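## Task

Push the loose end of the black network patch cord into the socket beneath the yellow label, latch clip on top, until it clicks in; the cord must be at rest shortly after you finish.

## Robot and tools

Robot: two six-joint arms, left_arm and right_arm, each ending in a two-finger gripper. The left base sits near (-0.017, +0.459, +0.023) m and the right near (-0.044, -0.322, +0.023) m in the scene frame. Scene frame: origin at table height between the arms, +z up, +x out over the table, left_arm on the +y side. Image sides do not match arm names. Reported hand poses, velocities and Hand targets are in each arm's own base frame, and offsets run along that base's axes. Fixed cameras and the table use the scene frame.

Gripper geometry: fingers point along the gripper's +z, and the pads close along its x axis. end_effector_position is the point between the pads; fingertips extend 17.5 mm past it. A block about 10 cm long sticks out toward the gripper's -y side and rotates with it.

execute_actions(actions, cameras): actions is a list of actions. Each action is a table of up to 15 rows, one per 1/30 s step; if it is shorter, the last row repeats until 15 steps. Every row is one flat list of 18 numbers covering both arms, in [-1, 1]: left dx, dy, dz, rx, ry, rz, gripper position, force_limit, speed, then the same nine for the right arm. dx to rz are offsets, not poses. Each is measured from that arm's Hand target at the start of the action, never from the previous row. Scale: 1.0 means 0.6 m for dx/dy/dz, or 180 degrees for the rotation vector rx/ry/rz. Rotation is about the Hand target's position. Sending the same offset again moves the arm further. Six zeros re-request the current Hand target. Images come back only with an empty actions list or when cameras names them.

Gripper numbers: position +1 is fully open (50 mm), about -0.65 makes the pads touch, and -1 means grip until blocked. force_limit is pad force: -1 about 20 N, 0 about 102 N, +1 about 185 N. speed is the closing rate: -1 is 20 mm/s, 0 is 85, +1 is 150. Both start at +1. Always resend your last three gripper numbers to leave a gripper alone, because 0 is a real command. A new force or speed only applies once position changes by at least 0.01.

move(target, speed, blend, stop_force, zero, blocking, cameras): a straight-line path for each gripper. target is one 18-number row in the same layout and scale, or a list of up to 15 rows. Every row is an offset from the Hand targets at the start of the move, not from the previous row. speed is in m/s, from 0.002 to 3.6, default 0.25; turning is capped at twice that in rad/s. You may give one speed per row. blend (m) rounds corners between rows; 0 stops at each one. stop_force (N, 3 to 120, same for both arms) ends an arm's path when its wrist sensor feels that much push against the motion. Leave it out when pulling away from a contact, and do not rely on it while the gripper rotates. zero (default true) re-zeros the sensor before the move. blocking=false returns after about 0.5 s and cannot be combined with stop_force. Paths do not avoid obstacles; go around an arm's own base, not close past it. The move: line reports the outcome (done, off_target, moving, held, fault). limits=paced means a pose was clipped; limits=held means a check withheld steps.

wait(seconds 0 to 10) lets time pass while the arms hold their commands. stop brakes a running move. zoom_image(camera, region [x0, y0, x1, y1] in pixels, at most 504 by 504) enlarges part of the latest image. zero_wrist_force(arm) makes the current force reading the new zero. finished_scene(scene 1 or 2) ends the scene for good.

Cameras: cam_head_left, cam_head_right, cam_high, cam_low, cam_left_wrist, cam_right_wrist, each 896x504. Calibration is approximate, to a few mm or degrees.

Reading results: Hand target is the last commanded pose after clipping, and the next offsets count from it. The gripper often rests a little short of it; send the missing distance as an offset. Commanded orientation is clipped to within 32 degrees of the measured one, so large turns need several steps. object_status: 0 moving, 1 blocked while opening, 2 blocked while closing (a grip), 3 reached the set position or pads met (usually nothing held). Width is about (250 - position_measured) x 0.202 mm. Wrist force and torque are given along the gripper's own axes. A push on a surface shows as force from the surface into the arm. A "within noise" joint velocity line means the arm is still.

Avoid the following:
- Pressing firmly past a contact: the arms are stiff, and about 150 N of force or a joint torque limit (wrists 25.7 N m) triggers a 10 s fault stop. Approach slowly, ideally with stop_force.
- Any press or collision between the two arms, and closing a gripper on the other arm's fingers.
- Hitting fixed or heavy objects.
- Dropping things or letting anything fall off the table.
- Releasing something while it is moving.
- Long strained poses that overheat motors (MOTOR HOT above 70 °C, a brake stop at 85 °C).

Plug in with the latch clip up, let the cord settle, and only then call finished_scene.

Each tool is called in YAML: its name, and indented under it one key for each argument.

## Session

execute_actions:
  actions: []

zoom_image:
  camera: "cam_head_left"
  region: [320, 210, 600, 410]

zoom_image:
  camera: "cam_head_right"
  region: [320, 210, 600, 410]

Scene clock: 0.00 s.
left_arm: end_effector_position=(+0.9631, -0.0032, +0.3654) position_measured=3 object_status=3 end_effector_quat_wxyz=(-0.320, +0.713, -0.401, +0.478) | right_arm: end_effector_position=(+0.2701, -0.2216, +0.3631) position_measured=3 object_status=3 end_effector_quat_wxyz=(-0.169, -0.514, +0.721, +0.432)
Joint positions: left_arm=[-0.217 -0.801 1.08 -3.061 -1.294 2.572] | right_arm=[2.735 -1.8 -1.302 -2.569 1.712 2.994]
Joint velocities: within noise
Joint torques (N m): no reading
Motor temperatures (°C): left_arm=[33 33 33 39 39 38] | right_arm=[32 33 31 40 41 43]
Wrist force (N): no reading
Wrist torque (N m): no reading
Wrist force, peak (N): no reading
Hand target: left_arm +0.9631, -0.0032, +0.3654; -0.320, +0.713, -0.401, +0.478 | right_arm +0.2701, -0.2216, +0.3631; -0.169, -0.514, +0.721, +0.432
Tool commands: left_gripper/position=+1.0 left_gripper/force_limit=+1.0 left_gripper/speed=+1.0 right_gripper/position=+1.0 right_gripper/force_limit=+1.0 right_gripper/speed=+1.0
camera_calibration:
cam_left_wrist: T_world_to_cam=[[0.235223, -0.869662, 0.434002, -0.37803], [-0.565177, -0.485663, -0.666863, 0.806055], [0.790724, -0.0884269, -0.605753, -0.406348], [0, 0, 0, 1]] pos_world=[0.865795, 0.0267803, 0.455447]
cam_right_wrist: T_world_to_cam=[[-0.412279, -0.887145, -0.207366, -0.00512707], [-0.337774, -0.0625496, 0.939147, -0.243978], [-0.84613, 0.457233, -0.273866, 0.555905], [0, 0, 0, 1]] pos_world=[0.385845, -0.273988, 0.380311]

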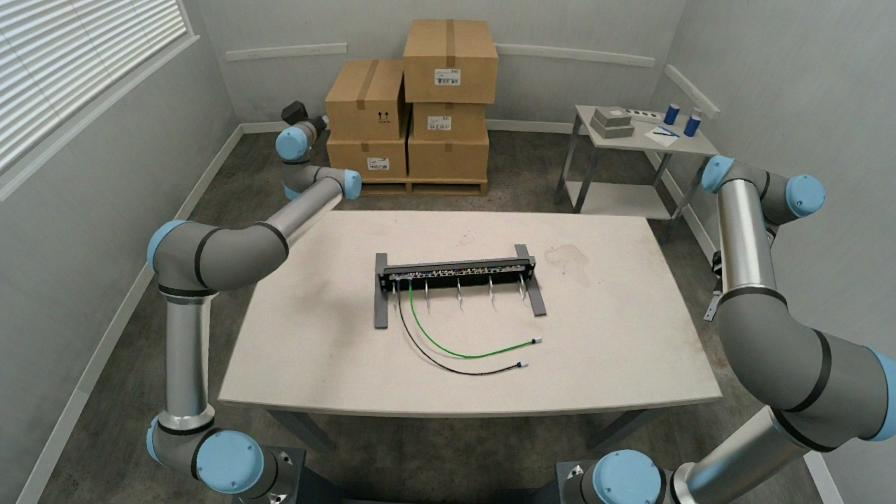

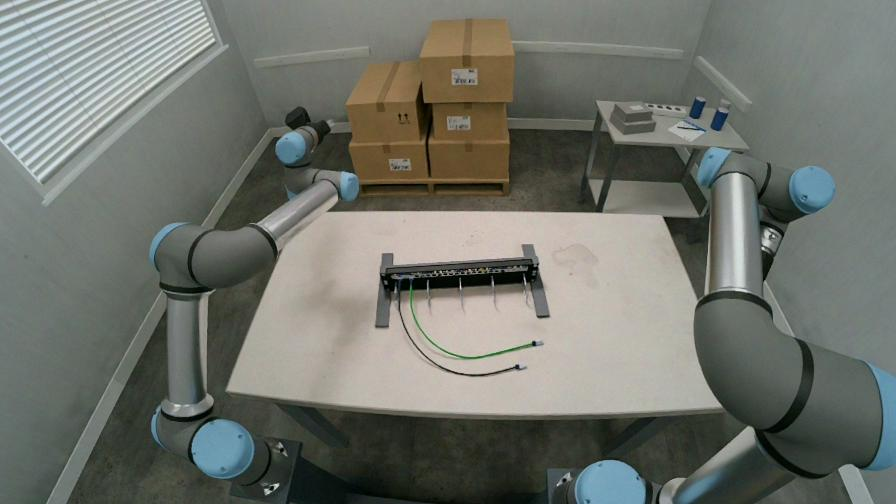

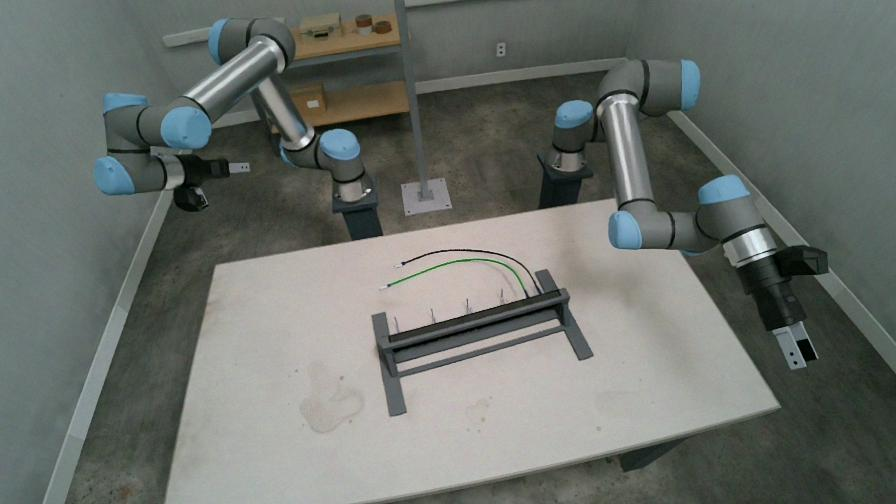

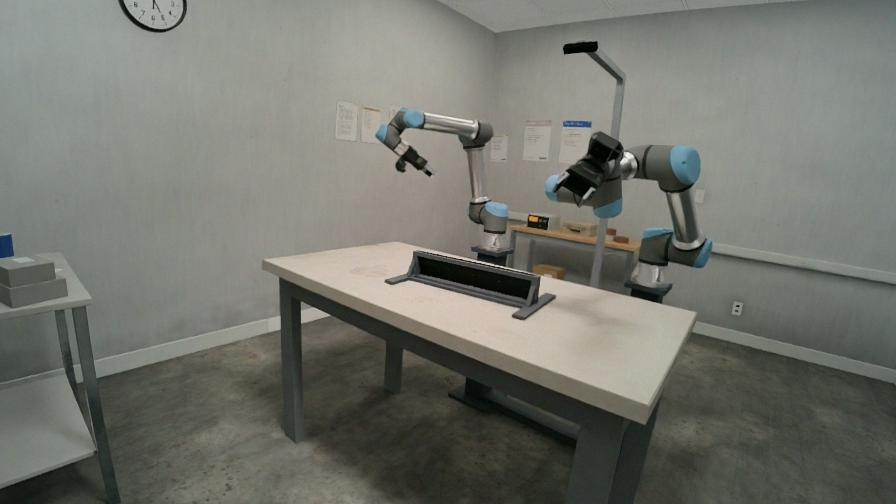

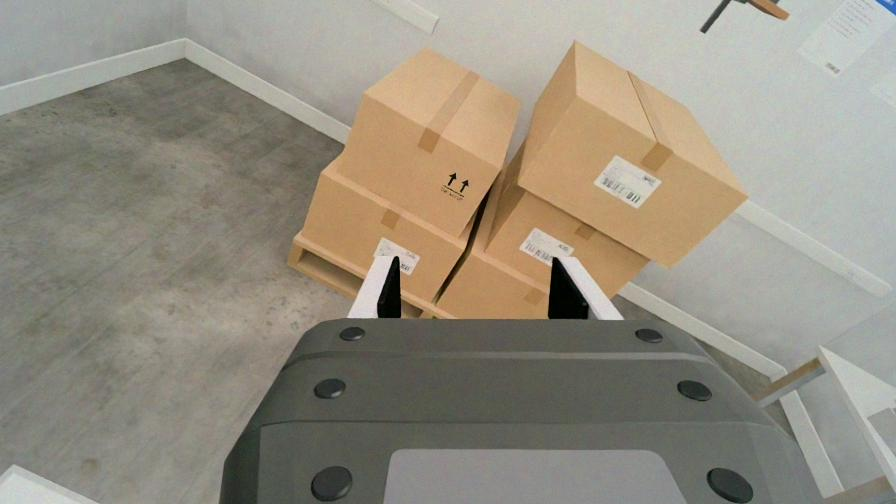

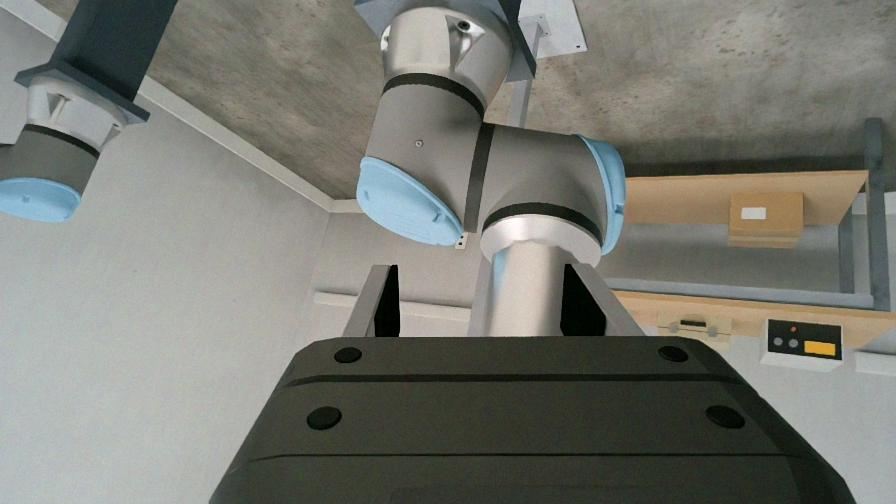

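Scaled by 1.800 from the camera's 896x504 image, which has a finer 1280x720 frame.

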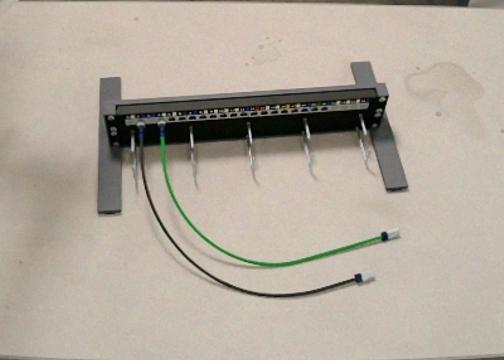

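Scaled by 1.800 from the camera's 896x504 image, which has a finer 1280x720 frame.

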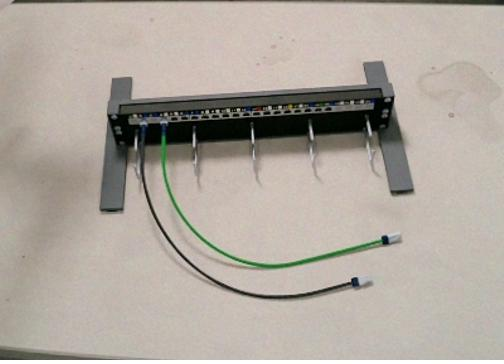

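move:
  target:
    - [-0.3,-0.15,0.05,0.06,0.005,-0.15,1,1,1,0.12,0.3,0.0,-0.2,-0.093,-0.17,1,1,1]
    - [-0.6,-0.31,0.0,0.12,0.01,-0.3,1,1,1,0.135,0.703,-0.338,-0.401,-0.186,-0.347,1,1,1]
  speed: 0.3
  blend: [0.08,0]
  cameras: ["cam_right_wrist","cam_head_left"]

Scene clock: 69.47 s.
left_arm: end_effector_position=(+0.6031, -0.1893, +0.3654) position_measured=3 object_status=3 end_effector_quat_wxyz=(+0.187, -0.391, +0.763, -0.479) | right_arm: end_effector_position=(+0.3511, +0.2001, +0.1603) position_measured=3 object_status=3 end_effector_quat_wxyz=(+0.000, +0.000, +0.985, -0.174)
Joint positions: left_arm=[-0.4 -1.527 2.022 -3.123 -1.857 3.198] | right_arm=[4.128 -1.52 -2.025 -1.461 1.381 5.728]
Joint torques (N m): left_arm=[12.68 -14.81 -32.93 -5.69 1.06 -1.76] | right_arm=[7.67 12.8 16.35 -0.05 1.46 2.23]
Wrist force (N): left_arm=[-0.5 0.4 -0.8] | right_arm=[-3.1 1.1 2.8]
Wrist torque (N m): left_arm=[0.12 0.29 0.07] | right_arm=[-0.24 0.46 0.13]
Wrist force, peak (N): left_arm=[-0.3 0.2 1.8] | right_arm=[-2.8 5.0 3.9]
Hand target: left_arm +0.6031, -0.1892, +0.3654; +0.187, -0.391, +0.763, -0.479 | right_arm +0.3511, +0.2002, +0.1603; +0.000, +0.000, +0.985, -0.174
Off the commanded pose: left_arm 0.000 m, 0 deg | right_arm 0.000 m, 0 deg.
move: done
camera_calibration:
cam_right_wrist: T_world_to_cam=[[-0.999977, -0.00670672, -0.000277012, 0.357329], [-0.00670259, 0.999894, -0.0128879, -0.176102], [0.000363418, -0.0128858, -0.999917, 0.28937], [0, 0, 0, 1]] pos_world=[0.356035, 0.182208, 0.287175]
Images, in order (width x height): cam_head_left 896x504, cam_right_wrist 896x504.

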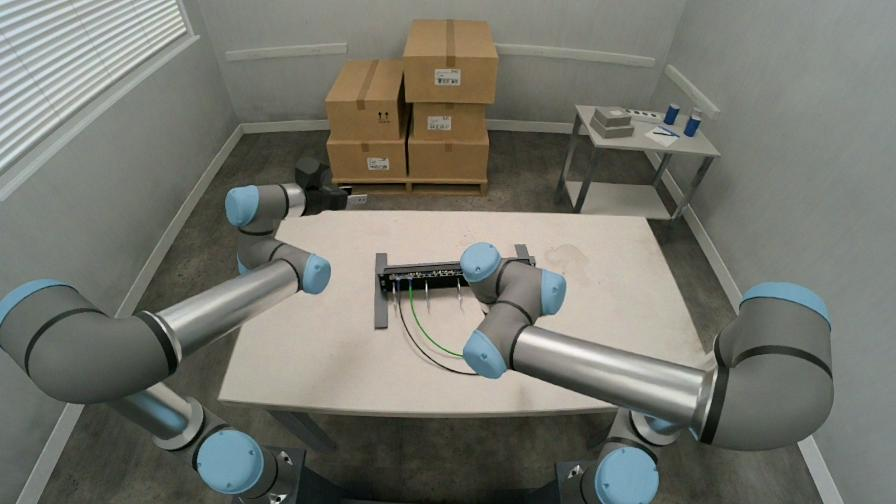

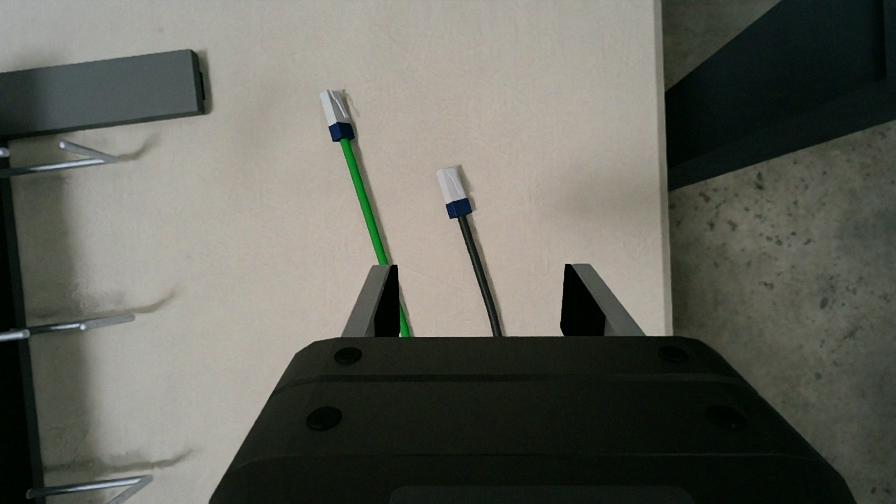

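zoom_image:
  camera: "cam_right_wrist"
  region: [420, 150, 500, 240]

zoom_image:
  camera: "cam_right_wrist"
  region: [300, 70, 400, 160]

Scaled by 5.600 from the camera's 896x504 image, which has a finer 1280x720 frame.

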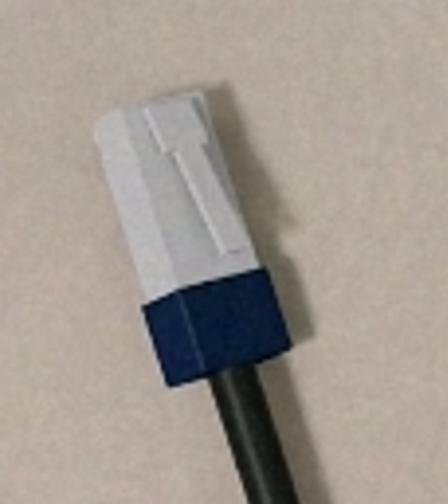

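Scaled by 5.040 from the camera's 896x504 image, which has a finer 1280x720 frame.

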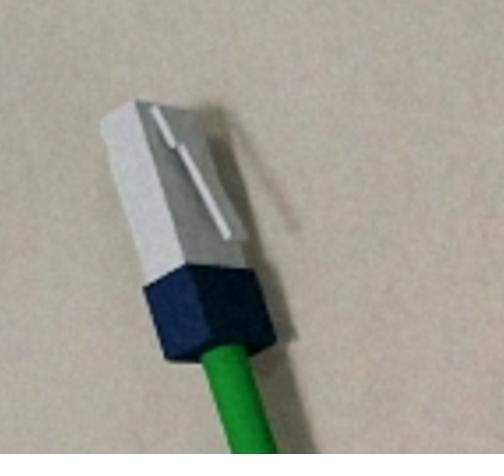

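move:
  target: [0,0,0,0,0,0,1,1,1,0.008,-0.0768,-0.1505,0.1103,0.0175,0.0989,0.34,-0.5,-0.5]
  speed: 0.25
  cameras: ["cam_right_wrist"]

zoom_image:
  camera: "cam_right_wrist"
  region: [380, 130, 580, 340]

move:
  target: [-0.51,-0.533,-0.425,0.0937,0.0304,-0.1843,-1,-0.5,-0.5,0,0,0,0,0,0,0.34,-0.5,-0.5]
  speed: 0.3
  cameras: ["cam_left_wrist"]

Scene clock: 210.07 s.
left_arm: end_effector_position=(+0.6031, -0.1892, +0.3654) position_measured=3 object_status=3 end_effector_quat_wxyz=(+0.187, -0.391, +0.763, -0.479) | right_arm: end_effector_position=(+0.3559, +0.1541, +0.0700) position_measured=101 object_status=3 end_effector_quat_wxyz=(+0.000, -0.156, +0.988, +0.000)
Joint positions: left_arm=[-0.399 -1.527 2.022 -3.123 -1.857 3.198] | right_arm=[3.901 -1.496 -2.36 -0.856 1.571 5.159]
Joint torques (N m): left_arm=[12.58 -14.01 -34.97 -5.33 -0.17 2.05] | right_arm=[-1.49 21.16 16.8 4.52 -1.63 -1.8]
Wrist force (N): left_arm=[-0.5 0.8 -0.6] | right_arm=[-2.4 1.3 2.6]
Wrist torque (N m): left_arm=[0.18 0.28 0.07] | right_arm=[-0.04 0.34 -0.04]
Wrist force, peak (N): left_arm=[-0.8 0.8 -0.8] | right_arm=[-3.4 1.2 3.3]
Hand target: left_arm +0.6031, -0.1892, +0.3654; +0.187, -0.391, +0.763, -0.479 | right_arm +0.3559, +0.1541, +0.0700; +0.000, -0.156, +0.988, +0.000
Off the commanded pose: left_arm 0.000 m, 0 deg | right_arm 0.000 m, 0 deg.
move: done
camera_calibration:
cam_right_wrist: T_world_to_cam=[[-0.949265, -0.314469, -0.00222767, 0.391294], [-0.297559, 0.895884, 0.329926, -0.0356079], [-0.101756, 0.313851, -0.944004, 0.180588], [0, 0, 0, 1]] pos_world=[0.379222, 0.0982724, 0.183096]
Images, in order (width x height): cam_right_wrist 896x504.

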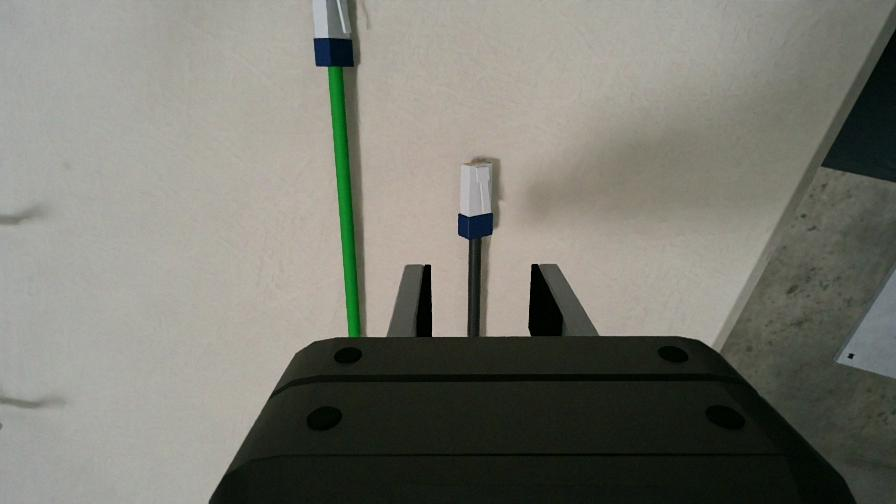

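Scaled by 2.400 from the camera's 896x504 image, which has a finer 1280x720 frame.

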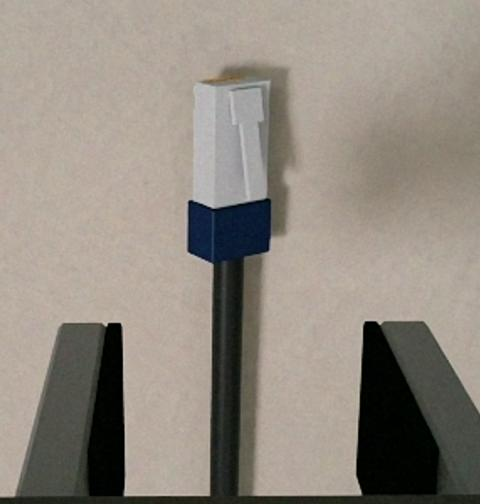

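Scene clock: 212.27 s.
left_arm: end_effector_position=(+0.2972, -0.5090, +0.1105) position_measured=252 object_status=3 end_effector_quat_wxyz=(+0.062, -0.149, +0.912, -0.378) | right_arm: end_effector_position=(+0.3559, +0.1541, +0.0700) position_measured=101 object_status=3 end_effector_quat_wxyz=(+0.000, -0.156, +0.988, +0.000)
Joint positions: left_arm=[-1.281 -1.259 2.328 -3.425 -1.547 3.118] | right_arm=[3.901 -1.496 -2.361 -0.855 1.571 5.159]
Joint torques (N m): left_arm=[-6.09 -24.13 -8.78 -1.1 -1.78 2.46] | right_arm=[-4.58 23.34 11.02 5.41 1.57 -2.21]
Wrist force (N): left_arm=[0.1 0.2 -1.2] | right_arm=[-2.7 1.0 2.3]
Wrist torque (N m): left_arm=[0.16 0.22 0.08] | right_arm=[-0.08 0.39 -0.01]
Wrist force, peak (N): left_arm=[-3.3 -1.6 -1.4] | right_arm=[-2.7 1.0 2.9]
Hand target: left_arm +0.2971, -0.5090, +0.1104; +0.062, -0.149, +0.912, -0.378 | right_arm +0.3559, +0.1541, +0.0700; +0.000, -0.156, +0.988, +0.000
Off the commanded pose: left_arm 0.000 m, 0 deg | right_arm 0.000 m, 0 deg.
move: done
camera_calibration:
cam_left_wrist: T_world_to_cam=[[-0.942094, -0.335322, 0.00431213, 0.118769], [-0.305337, 0.85239, -0.4245, 0.591166], [0.138669, -0.401235, -0.905418, -0.0112726], [0, 0, 0, 1]] pos_world=[0.293959, -0.468602, 0.240231]
Images, in order (width x height): cam_left_wrist 896x504.

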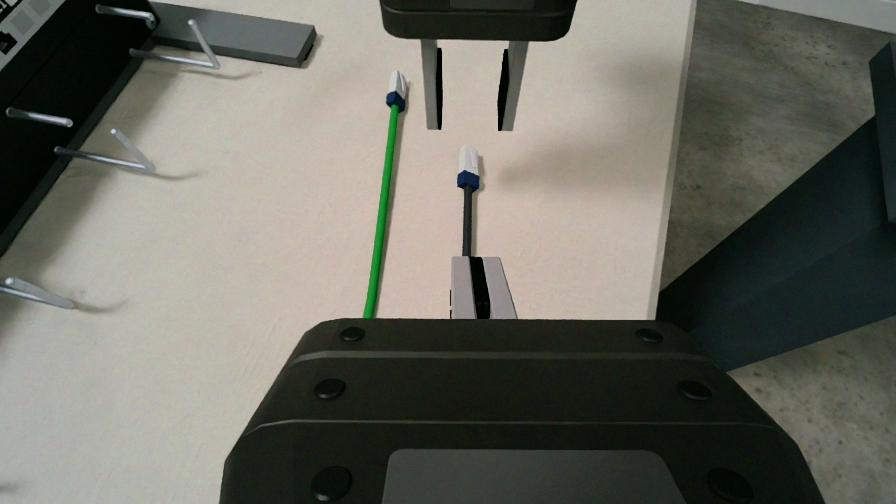

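move:
  target: [0.0073,-0.0458,-0.1607,0,0,0,-1,-0.5,-0.5,0,0,0,0,0,0,0.34,-0.5,-0.5]
  speed: 0.15
  cameras: ["cam_left_wrist"]

zoom_image:
  camera: "cam_left_wrist"
  region: [380, 150, 580, 330]

Scene clock: 245.60 s.
left_arm: end_effector_position=(+0.3015, -0.5366, +0.0141) position_measured=252 object_status=3 end_effector_quat_wxyz=(+0.062, -0.149, +0.912, -0.378) | right_arm: end_effector_position=(+0.3559, +0.1541, +0.0700) position_measured=101 object_status=3 end_effector_quat_wxyz=(+0.000, -0.156, +0.988, +0.000)
Joint positions: left_arm=[-1.29 -0.945 2.267 -3.678 -1.541 3.111] | right_arm=[3.901 -1.496 -2.361 -0.855 1.571 5.159]
Joint torques (N m): left_arm=[9.59 -25.45 -2.41 -3.35 -0.7 0.73] | right_arm=[-4.45 23.4 13.18 5.51 1.51 -2.11]
Wrist force (N): left_arm=[0.1 0.1 -0.9] | right_arm=[-2.7 1.2 2.5]
Wrist torque (N m): left_arm=[0.15 0.23 0.10] | right_arm=[-0.06 0.38 -0.01]
Wrist force, peak (N): left_arm=[-0.2 -1.3 -2.9] | right_arm=[-2.7 1.5 2.5]
Hand target: left_arm +0.3015, -0.5365, +0.0140; +0.062, -0.149, +0.912, -0.378 | right_arm +0.3559, +0.1541, +0.0700; +0.000, -0.156, +0.988, +0.000
Off the commanded pose: left_arm 0.000 m, 0 deg | right_arm 0.000 m, 0 deg.
move: done
camera_calibration:
cam_left_wrist: T_world_to_cam=[[-0.94217, -0.335109, 0.00427065, 0.114114], [-0.305143, 0.852511, -0.424396, 0.575071], [0.138578, -0.401156, -0.905466, -0.110153], [0, 0, 0, 1]] pos_world=[0.298259, -0.496203, 0.143831]
Images, in order (width x height): cam_left_wrist 896x504.

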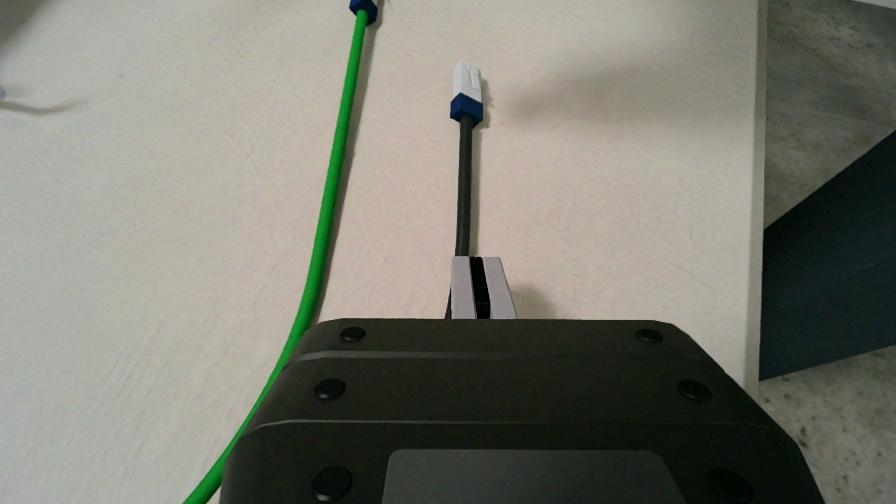

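Scaled by 2.520 from the camera's 896x504 image, which has a finer 1280x720 frame.

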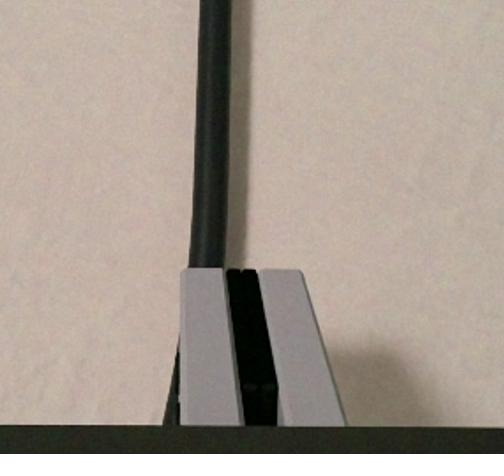

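move:
  target: [0.0063,0.0021,-0.0125,0,0,0,-1,-0.5,-0.5,0,0,0,0,0,0,0.34,-0.5,-0.5]
  speed: 0.05

move:
  target: [0,0,-0.022,0,0,0,-1,-0.5,-0.5,0,0,0,0,0,0,0.34,-0.5,-0.5]
  speed: 0.003
  stop_force: 3
  cameras: ["cam_left_wrist"]

zoom_image:
  camera: "cam_left_wrist"
  region: [380, 150, 580, 330]

Scene clock: 269.57 s.
left_arm: end_effector_position=(+0.3054, -0.5353, +0.0064) position_measured=252 object_status=3 end_effector_quat_wxyz=(+0.062, -0.149, +0.912, -0.378) | right_arm: end_effector_position=(+0.3559, +0.1541, +0.0700) position_measured=101 object_status=3 end_effector_quat_wxyz=(+0.000, -0.156, +0.988, +0.000)
Joint positions: left_arm=[-1.28 -0.921 2.262 -3.697 -1.547 3.118] | right_arm=[3.901 -1.496 -2.361 -0.855 1.571 5.159]
Joint torques (N m): left_arm=[-4.54 -46.85 -12.64 -1.4 0.14 0.62] | right_arm=[-4.85 23.21 12.62 5.6 1.57 -2.14]
Wrist force (N): left_arm=[0.1 0.0 -1.1] | right_arm=[-2.2 0.9 2.3]
Wrist torque (N m): left_arm=[0.14 0.23 0.03] | right_arm=[-0.11 0.31 0.00]
Wrist force, peak (N): left_arm=[0.3 -0.5 -1.7] | right_arm=[-2.9 1.2 2.4]
Hand target: left_arm +0.3053, -0.5353, +0.0065; +0.062, -0.149, +0.912, -0.378 | right_arm +0.3559, +0.1541, +0.0700; +0.000, -0.156, +0.988, +0.000
Off the commanded pose: left_arm 0.000 m, 0 deg | right_arm 0.000 m, 0 deg.
move: done

Scene clock: 271.70 s.
left_arm: end_effector_position=(+0.3053, -0.5353, +0.0030) position_measured=252 object_status=3 end_effector_quat_wxyz=(+0.062, -0.149, +0.912, -0.378) | right_arm: end_effector_position=(+0.3559, +0.1541, +0.0700) position_measured=101 object_status=3 end_effector_quat_wxyz=(+0.000, -0.156, +0.988, +0.000)
Joint positions: left_arm=[-1.281 -0.911 2.26 -3.705 -1.547 3.118] | right_arm=[3.901 -1.496 -2.361 -0.855 1.571 5.159]
Joint torques (N m): left_arm=[-12.44 -46.66 -5.43 -0.73 1.13 -2.44] | right_arm=[-3.49 23.17 12.36 5.48 1.46 -2.01]
Wrist force (N): left_arm=[0.3 -1.6 -3.0] | right_arm=[-2.4 1.4 2.3]
Wrist torque (N m): left_arm=[0.12 0.17 0.04] | right_arm=[-0.02 0.33 -0.01]
Wrist force, peak (N): left_arm=[0.0 -2.8 -4.2] | right_arm=[-2.9 1.0 2.5]
Hand target: left_arm +0.3053, -0.5353, +0.0030; +0.062, -0.149, +0.912, -0.378 (not the last commanded pose) | right_arm +0.3559, +0.1541, +0.0700; +0.000, -0.156, +0.988, +0.000
Off the commanded pose: left_arm 0.010 m, 0 deg | right_arm 0.000 m, 0 deg.
move: contact (left_arm)
camera_calibration:
cam_left_wrist: T_world_to_cam=[[-0.942146, -0.335175, 0.00419981, 0.11818], [-0.305171, 0.852488, -0.424424, 0.570369], [0.138676, -0.401151, -0.905454, -0.120106], [0, 0, 0, 1]] pos_world=[0.302059, -0.494802, 0.132831]
Images, in order (width x height): cam_left_wrist 896x504.

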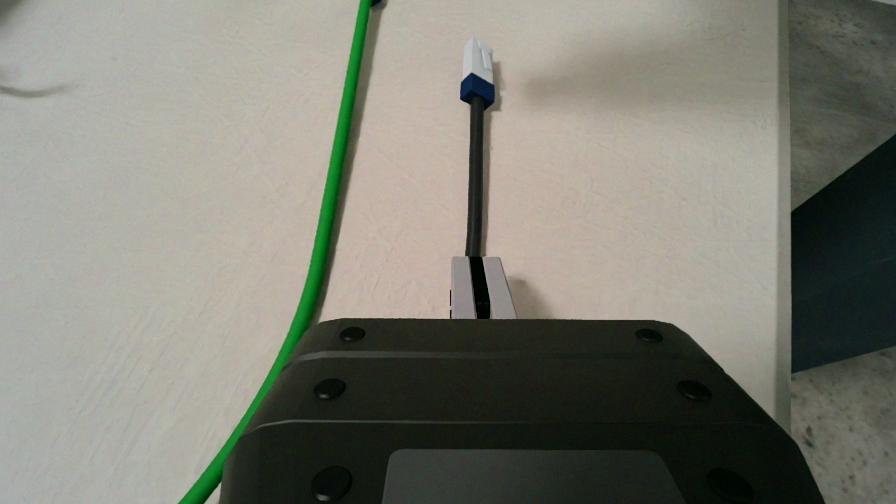

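Scaled by 2.520 from the camera's 896x504 image, which has a finer 1280x720 frame.

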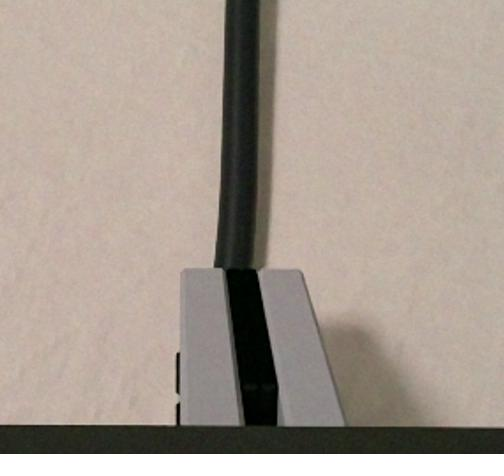

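move:
  target:
    - [0,0,-0.0013,0,0,0,-1,-0.5,-0.5,0,0,0,0,0,0,0.34,-0.5,-0.5]
    - [0.0053,0.0017,-0.0015,0,0,0,-1,-0.5,-0.5,0,0,0,0,0,0,0.34,-0.5,-0.5]
  speed: [0.005,0.008]
  cameras: ["cam_right_wrist"]

zoom_image:
  camera: "cam_right_wrist"
  region: [430, 140, 530, 260]

Scene clock: 279.53 s.
left_arm: end_effector_position=(+0.3085, -0.5343, +0.0021) position_measured=252 object_status=3 end_effector_quat_wxyz=(+0.062, -0.149, +0.912, -0.378) | right_arm: end_effector_position=(+0.3559, +0.1541, +0.0700) position_measured=101 object_status=3 end_effector_quat_wxyz=(+0.000, -0.156, +0.988, +0.000)
Joint positions: left_arm=[-1.272 -0.908 2.257 -3.706 -1.553 3.124] | right_arm=[3.901 -1.496 -2.361 -0.855 1.571 5.159]
Joint torques (N m): left_arm=[3.69 -15.26 -6.79 3.7 -0.01 1.24] | right_arm=[-3.9 23.01 13.61 5.47 1.47 -2.2]
Wrist force (N): left_arm=[2.5 -17.8 -9.4] | right_arm=[-2.6 1.0 2.6]
Wrist torque (N m): left_arm=[-0.02 0.24 0.05] | right_arm=[-0.09 0.37 -0.01]
Wrist force, peak (N): left_arm=[2.8 -17.9 -9.5] | right_arm=[-2.8 1.2 2.7]
Hand target: left_arm +0.3085, -0.5342, +0.0021; +0.062, -0.149, +0.912, -0.378 | right_arm +0.3559, +0.1541, +0.0700; +0.000, -0.156, +0.988, +0.000
Off the commanded pose: left_arm 0.000 m, 0 deg | right_arm 0.000 m, 0 deg.
move: done
camera_calibration:
cam_right_wrist: T_world_to_cam=[[-0.949203, -0.314657, -0.0023303, 0.391307], [-0.297757, 0.895776, 0.33004, -0.0355098], [-0.101762, 0.313968, -0.943964, 0.180477], [0, 0, 0, 1]] pos_world=[0.379222, 0.0982724, 0.182995]
Images, in order (width x height): cam_right_wrist 896x504.

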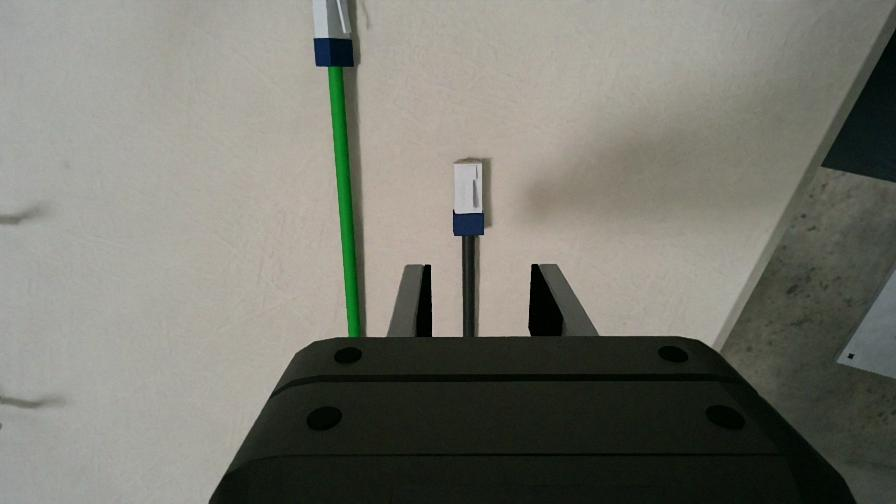

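Scaled by 4.200 from the camera's 896x504 image, which has a finer 1280x720 frame.

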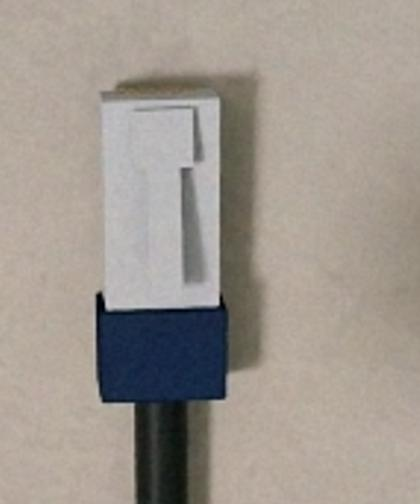

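move:
  target:
    - [0,0,0,0,0,0,-1,-0.5,-0.5,0.0038,-0.0017,-0.06,0,0,0,0.076,-0.7,-0.8]
    - [0,0,0,0,0,0,-1,-0.5,-0.5,0.0038,-0.0017,-0.1238,0,0,0,0.076,-0.7,-0.8]
  speed: [0.1,0.05]
  cameras: ["cam_left_wrist","cam_right_wrist"]

zoom_image:
  camera: "cam_right_wrist"
  region: [400, 180, 560, 340]

zoom_image:
  camera: "cam_left_wrist"
  region: [420, 10, 540, 130]

Scene clock: 319.90 s.
left_arm: end_effector_position=(+0.3085, -0.5342, +0.0021) position_measured=252 object_status=3 end_effector_quat_wxyz=(+0.062, -0.149, +0.912, -0.378) | right_arm: end_effector_position=(+0.3581, +0.1530, -0.0043) position_measured=141 object_status=3 end_effector_quat_wxyz=(+0.000, -0.156, +0.988, +0.000)
Joint positions: left_arm=[-1.273 -0.908 2.257 -3.706 -1.553 3.124] | right_arm=[3.895 -1.697 -2.442 -0.574 1.571 5.153]
Joint torques (N m): left_arm=[-11.33 -21.94 5.57 1.31 1.21 -2.43] | right_arm=[7.23 21.91 21.55 1.17 0.13 0.53]
Wrist force (N): left_arm=[2.1 -17.2 -9.9] | right_arm=[-2.7 1.1 2.0]
Wrist torque (N m): left_arm=[0.01 0.18 0.05] | right_arm=[-0.07 0.43 0.18]
Wrist force, peak (N): left_arm=[2.8 -18.1 -9.8] | right_arm=[-2.3 0.8 3.8]
Hand target: left_arm +0.3085, -0.5342, +0.0021; +0.062, -0.149, +0.912, -0.378 | right_arm +0.3582, +0.1531, -0.0043; +0.000, -0.156, +0.988, +0.000
Off the commanded pose: left_arm 0.000 m, 0 deg | right_arm 0.000 m, 0 deg.
move: done
camera_calibration:
cam_left_wrist: T_world_to_cam=[[-0.94217, -0.335109, 0.00427065, 0.121565], [-0.305143, 0.852511, -0.424396, 0.570111], [0.138578, -0.401156, -0.905466, -0.120935], [0, 0, 0, 1]] pos_world=[0.305259, -0.493803, 0.131931]
cam_right_wrist: T_world_to_cam=[[-0.949218, -0.31461, -0.00217972, 0.392861], [-0.297671, 0.895825, 0.329984, -0.00937884], [-0.101864, 0.313876, -0.943984, 0.11096], [0, 0, 0, 1]] pos_world=[0.381422, 0.0971721, 0.108696]
Images, in order (width x height): cam_left_wrist 896x504, cam_right_wrist 896x504.

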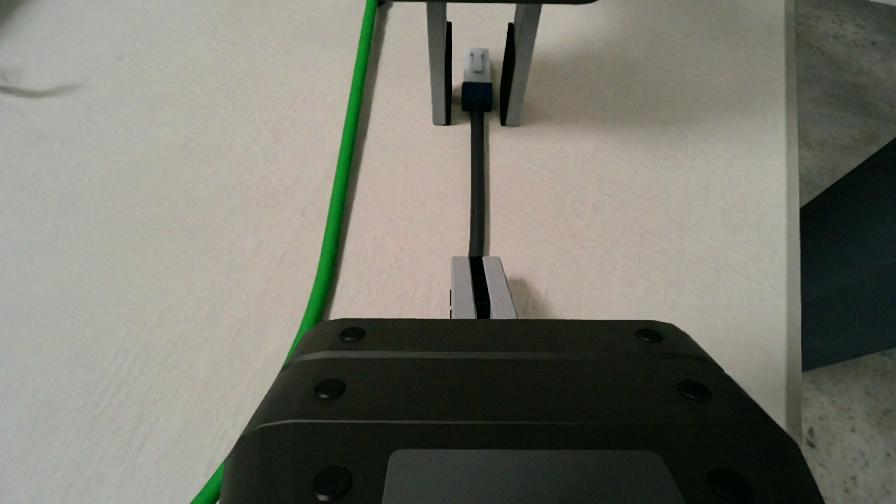

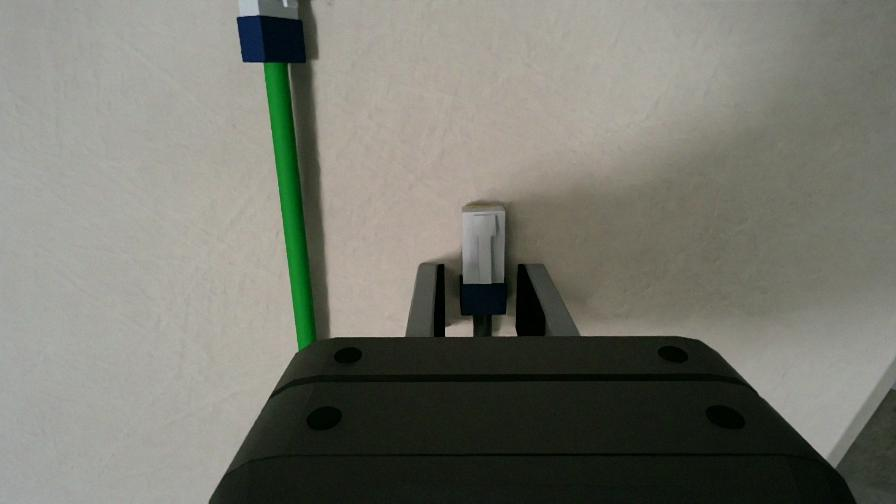

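Scaled by 3.150 from the camera's 896x504 image, which has a finer 1280x720 frame.

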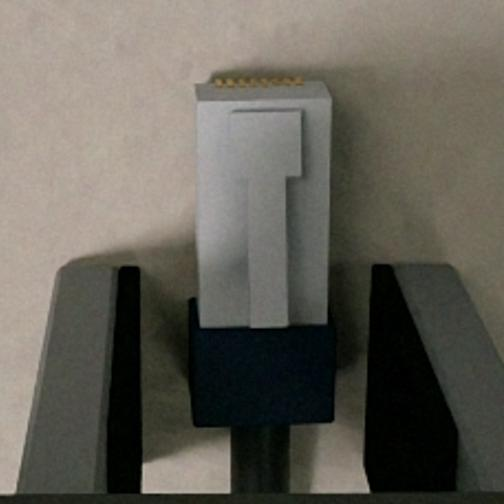

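Scaled by 4.200 from the camera's 896x504 image, which has a finer 1280x720 frame.

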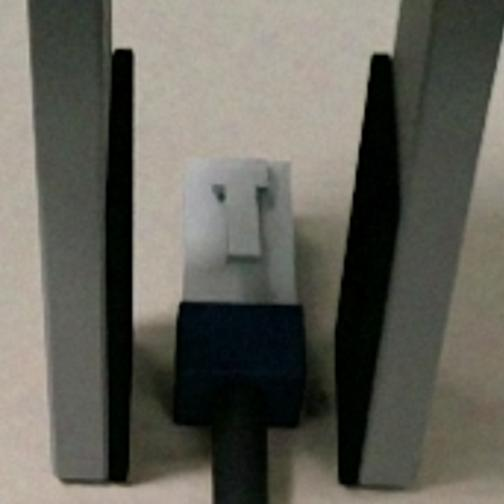

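move:
  target: [0,0,0,0,0,0,-1,-0.5,-0.5,0,0,0,0,0,0,-1,-0.7,-1]
  cameras: ["cam_right_wrist","cam_left_wrist"]

zoom_image:
  camera: "cam_right_wrist"
  region: [420, 190, 540, 340]

zoom_image:
  camera: "cam_left_wrist"
  region: [420, 10, 540, 130]

Scene clock: 341.07 s.
left_arm: end_effector_position=(+0.3085, -0.5342, +0.0021) position_measured=252 object_status=3 end_effector_quat_wxyz=(+0.062, -0.149, +0.912, -0.378) | right_arm: end_effector_position=(+0.3582, +0.1531, -0.0043) position_measured=190 object_status=0 end_effector_quat_wxyz=(+0.000, -0.156, +0.988, +0.000)
Joint positions: left_arm=[-1.273 -0.908 2.257 -3.706 -1.553 3.124] | right_arm=[3.895 -1.697 -2.442 -0.574 1.571 5.153]
Joint torques (N m): left_arm=[-10.52 -27.97 5.11 -0.63 1.14 -2.41] | right_arm=[-3.31 18.99 22.46 3.54 0.06 -1.92]
Wrist force (N): left_arm=[1.9 -17.8 -9.8] | right_arm=[-3.0 0.5 2.1]
Wrist torque (N m): left_arm=[-0.06 0.21 0.06] | right_arm=[-0.10 0.47 0.18]
Wrist force, peak (N): left_arm=[1.8 -18.0 -10.2] | right_arm=[-2.8 1.0 2.4]
Hand target: left_arm +0.3085, -0.5342, +0.0021; +0.062, -0.149, +0.912, -0.378 | right_arm +0.3582, +0.1531, -0.0043; +0.000, -0.156, +0.988, +0.000
Off the commanded pose: left_arm 0.000 m, 0 deg | right_arm 0.000 m, 0 deg.
move: done
camera_calibration:
cam_left_wrist: T_world_to_cam=[[-0.94217, -0.335109, 0.00427065, 0.121565], [-0.305143, 0.852511, -0.424396, 0.570111], [0.138578, -0.401156, -0.905466, -0.120935], [0, 0, 0, 1]] pos_world=[0.305259, -0.493803, 0.131931]
cam_right_wrist: T_world_to_cam=[[-0.949203, -0.314657, -0.0023303, 0.393003], [-0.297757, 0.895776, 0.33004, -0.00944028], [-0.101762, 0.313968, -0.943964, 0.110983], [0, 0, 0, 1]] pos_world=[0.381522, 0.0972724, 0.108795]
Images, in order (width x height): cam_left_wrist 896x504, cam_right_wrist 896x504.

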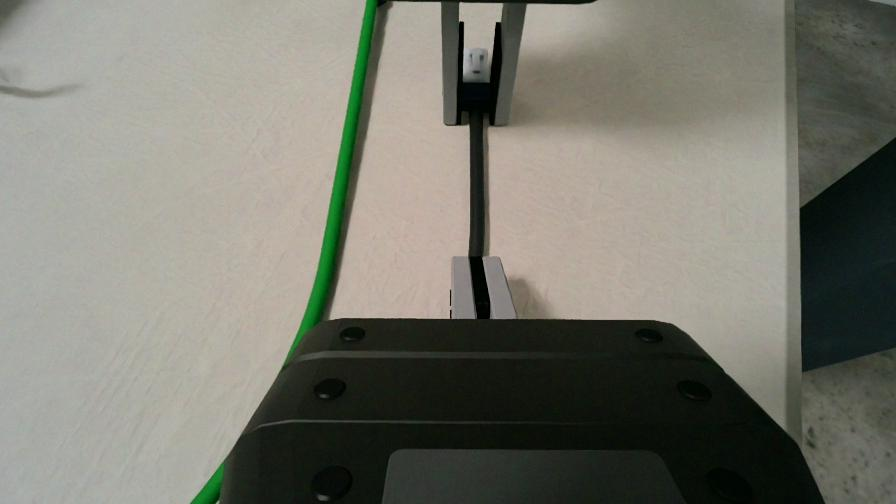

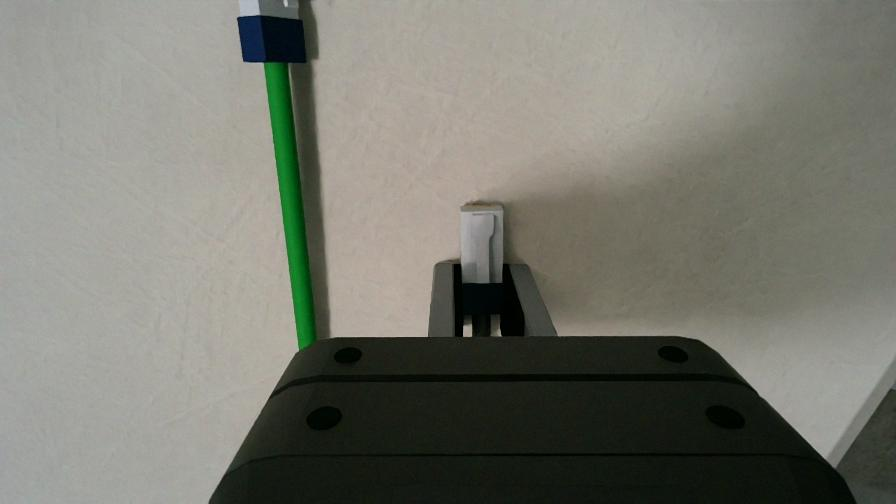

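Scaled by 3.360 from the camera's 896x504 image, which has a finer 1280x720 frame.

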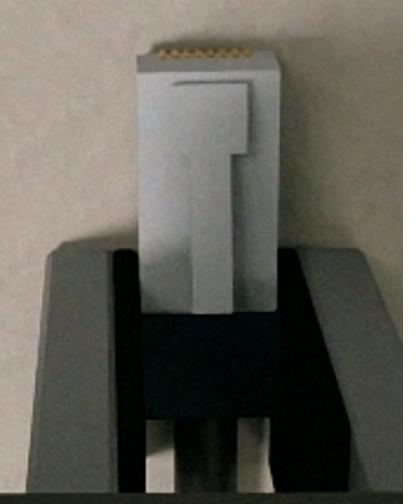

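Scaled by 4.200 from the camera's 896x504 image, which has a finer 1280x720 frame.

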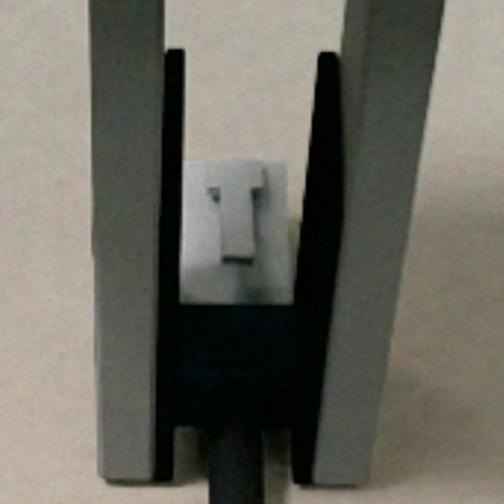

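move:
  target:
    - [0,0,0.013,0,0,0,-1,-0.5,-0.5,0,0,0,0,0,0,-1,-0.7,-1]
    - [0.02,0.06,0.25,0,0,0,-1,-0.5,-0.5,0,0,0,0,0,0,-1,-0.7,-1]
    - [0.3175,0.2053,0.263,-0.1466,-0.0811,0.1136,-1,-0.5,-0.5,0,0,0,0,0,0,-1,-0.7,-1]
  speed: [0.02,0.2,0.25]
  blend: [0.005,0.05,0]
  cameras: ["cam_left_wrist","cam_right_wrist"]

zoom_image:
  camera: "cam_left_wrist"
  region: [300, 80, 620, 300]

Scene clock: 401.27 s.
left_arm: end_effector_position=(+0.4990, -0.4110, +0.1599) position_measured=252 object_status=3 end_effector_quat_wxyz=(+0.205, -0.268, +0.747, -0.573) | right_arm: end_effector_position=(+0.3582, +0.1531, -0.0043) position_measured=190 object_status=2 end_effector_quat_wxyz=(+0.000, -0.156, +0.988, +0.000)
Joint positions: left_arm=[-0.906 -0.949 2.241 -4.172 -1.548 3.135] | right_arm=[3.895 -1.697 -2.442 -0.574 1.571 5.153]
Joint torques (N m): left_arm=[-8.97 -32.94 -5.23 -4.92 -1.42 2.51] | right_arm=[-3.21 22.21 18.39 0.7 -0.06 -1.95]
Wrist force (N): left_arm=[0.1 -0.3 0.1] | right_arm=[-2.9 1.1 2.1]
Wrist torque (N m): left_arm=[0.02 0.07 -0.03] | right_arm=[-0.07 0.45 0.18]
Wrist force, peak (N): left_arm=[2.0 -17.9 -10.2] | right_arm=[-2.7 2.5 2.1]
Hand target: left_arm +0.4990, -0.4111, +0.1599; +0.205, -0.268, +0.747, -0.573 | right_arm +0.3582, +0.1531, -0.0043; +0.000, -0.156, +0.988, +0.000
Off the commanded pose: left_arm 0.000 m, 0 deg | right_arm 0.000 m, 0 deg.
move: done; blend cut to 0.0039 m at target 1
camera_calibration:
cam_left_wrist: T_world_to_cam=[[-0.763156, -0.646079, 0.0132199, 0.123156], [-0.37807, 0.429804, -0.819958, 0.516044], [0.524076, -0.630755, -0.57227, -0.295078], [0, 0, 0, 1]] pos_world=[0.443732, -0.328351, 0.252642]
cam_right_wrist: T_world_to_cam=[[-0.949203, -0.314657, -0.0023303, 0.393003], [-0.297757, 0.895776, 0.33004, -0.00944028], [-0.101762, 0.313968, -0.943964, 0.110983], [0, 0, 0, 1]] pos_world=[0.381522, 0.0972724, 0.108795]
Images, in order (width x height): cam_left_wrist 896x504, cam_right_wrist 896x504.

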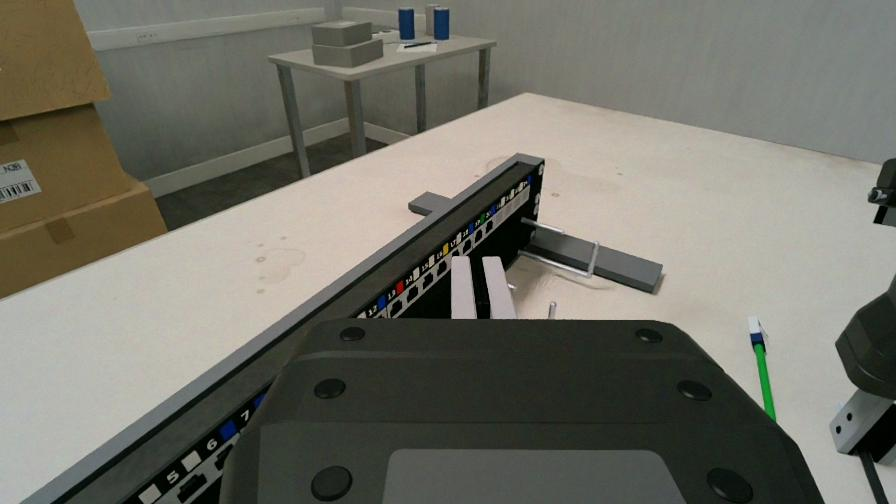

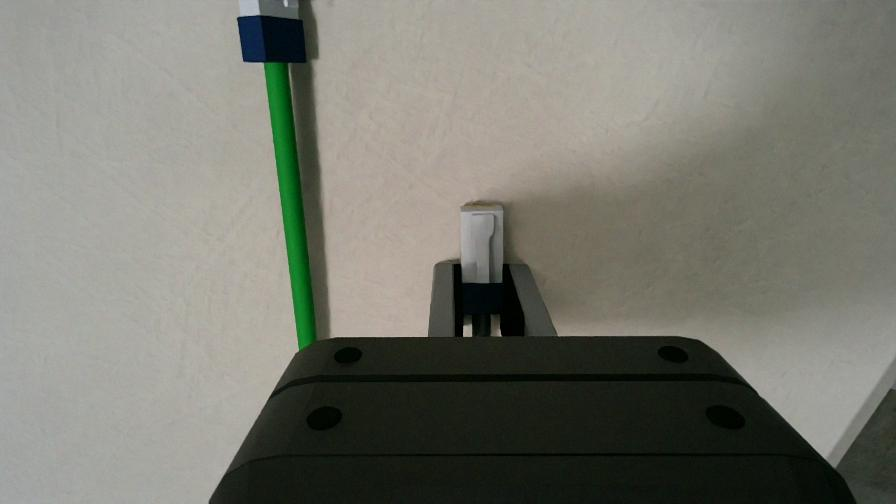

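Scaled by 1.575 from the camera's 896x504 image, which has a finer 1280x720 frame.

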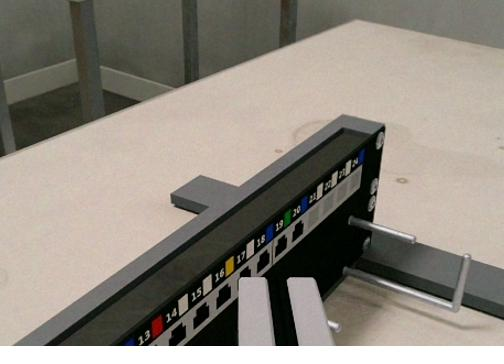

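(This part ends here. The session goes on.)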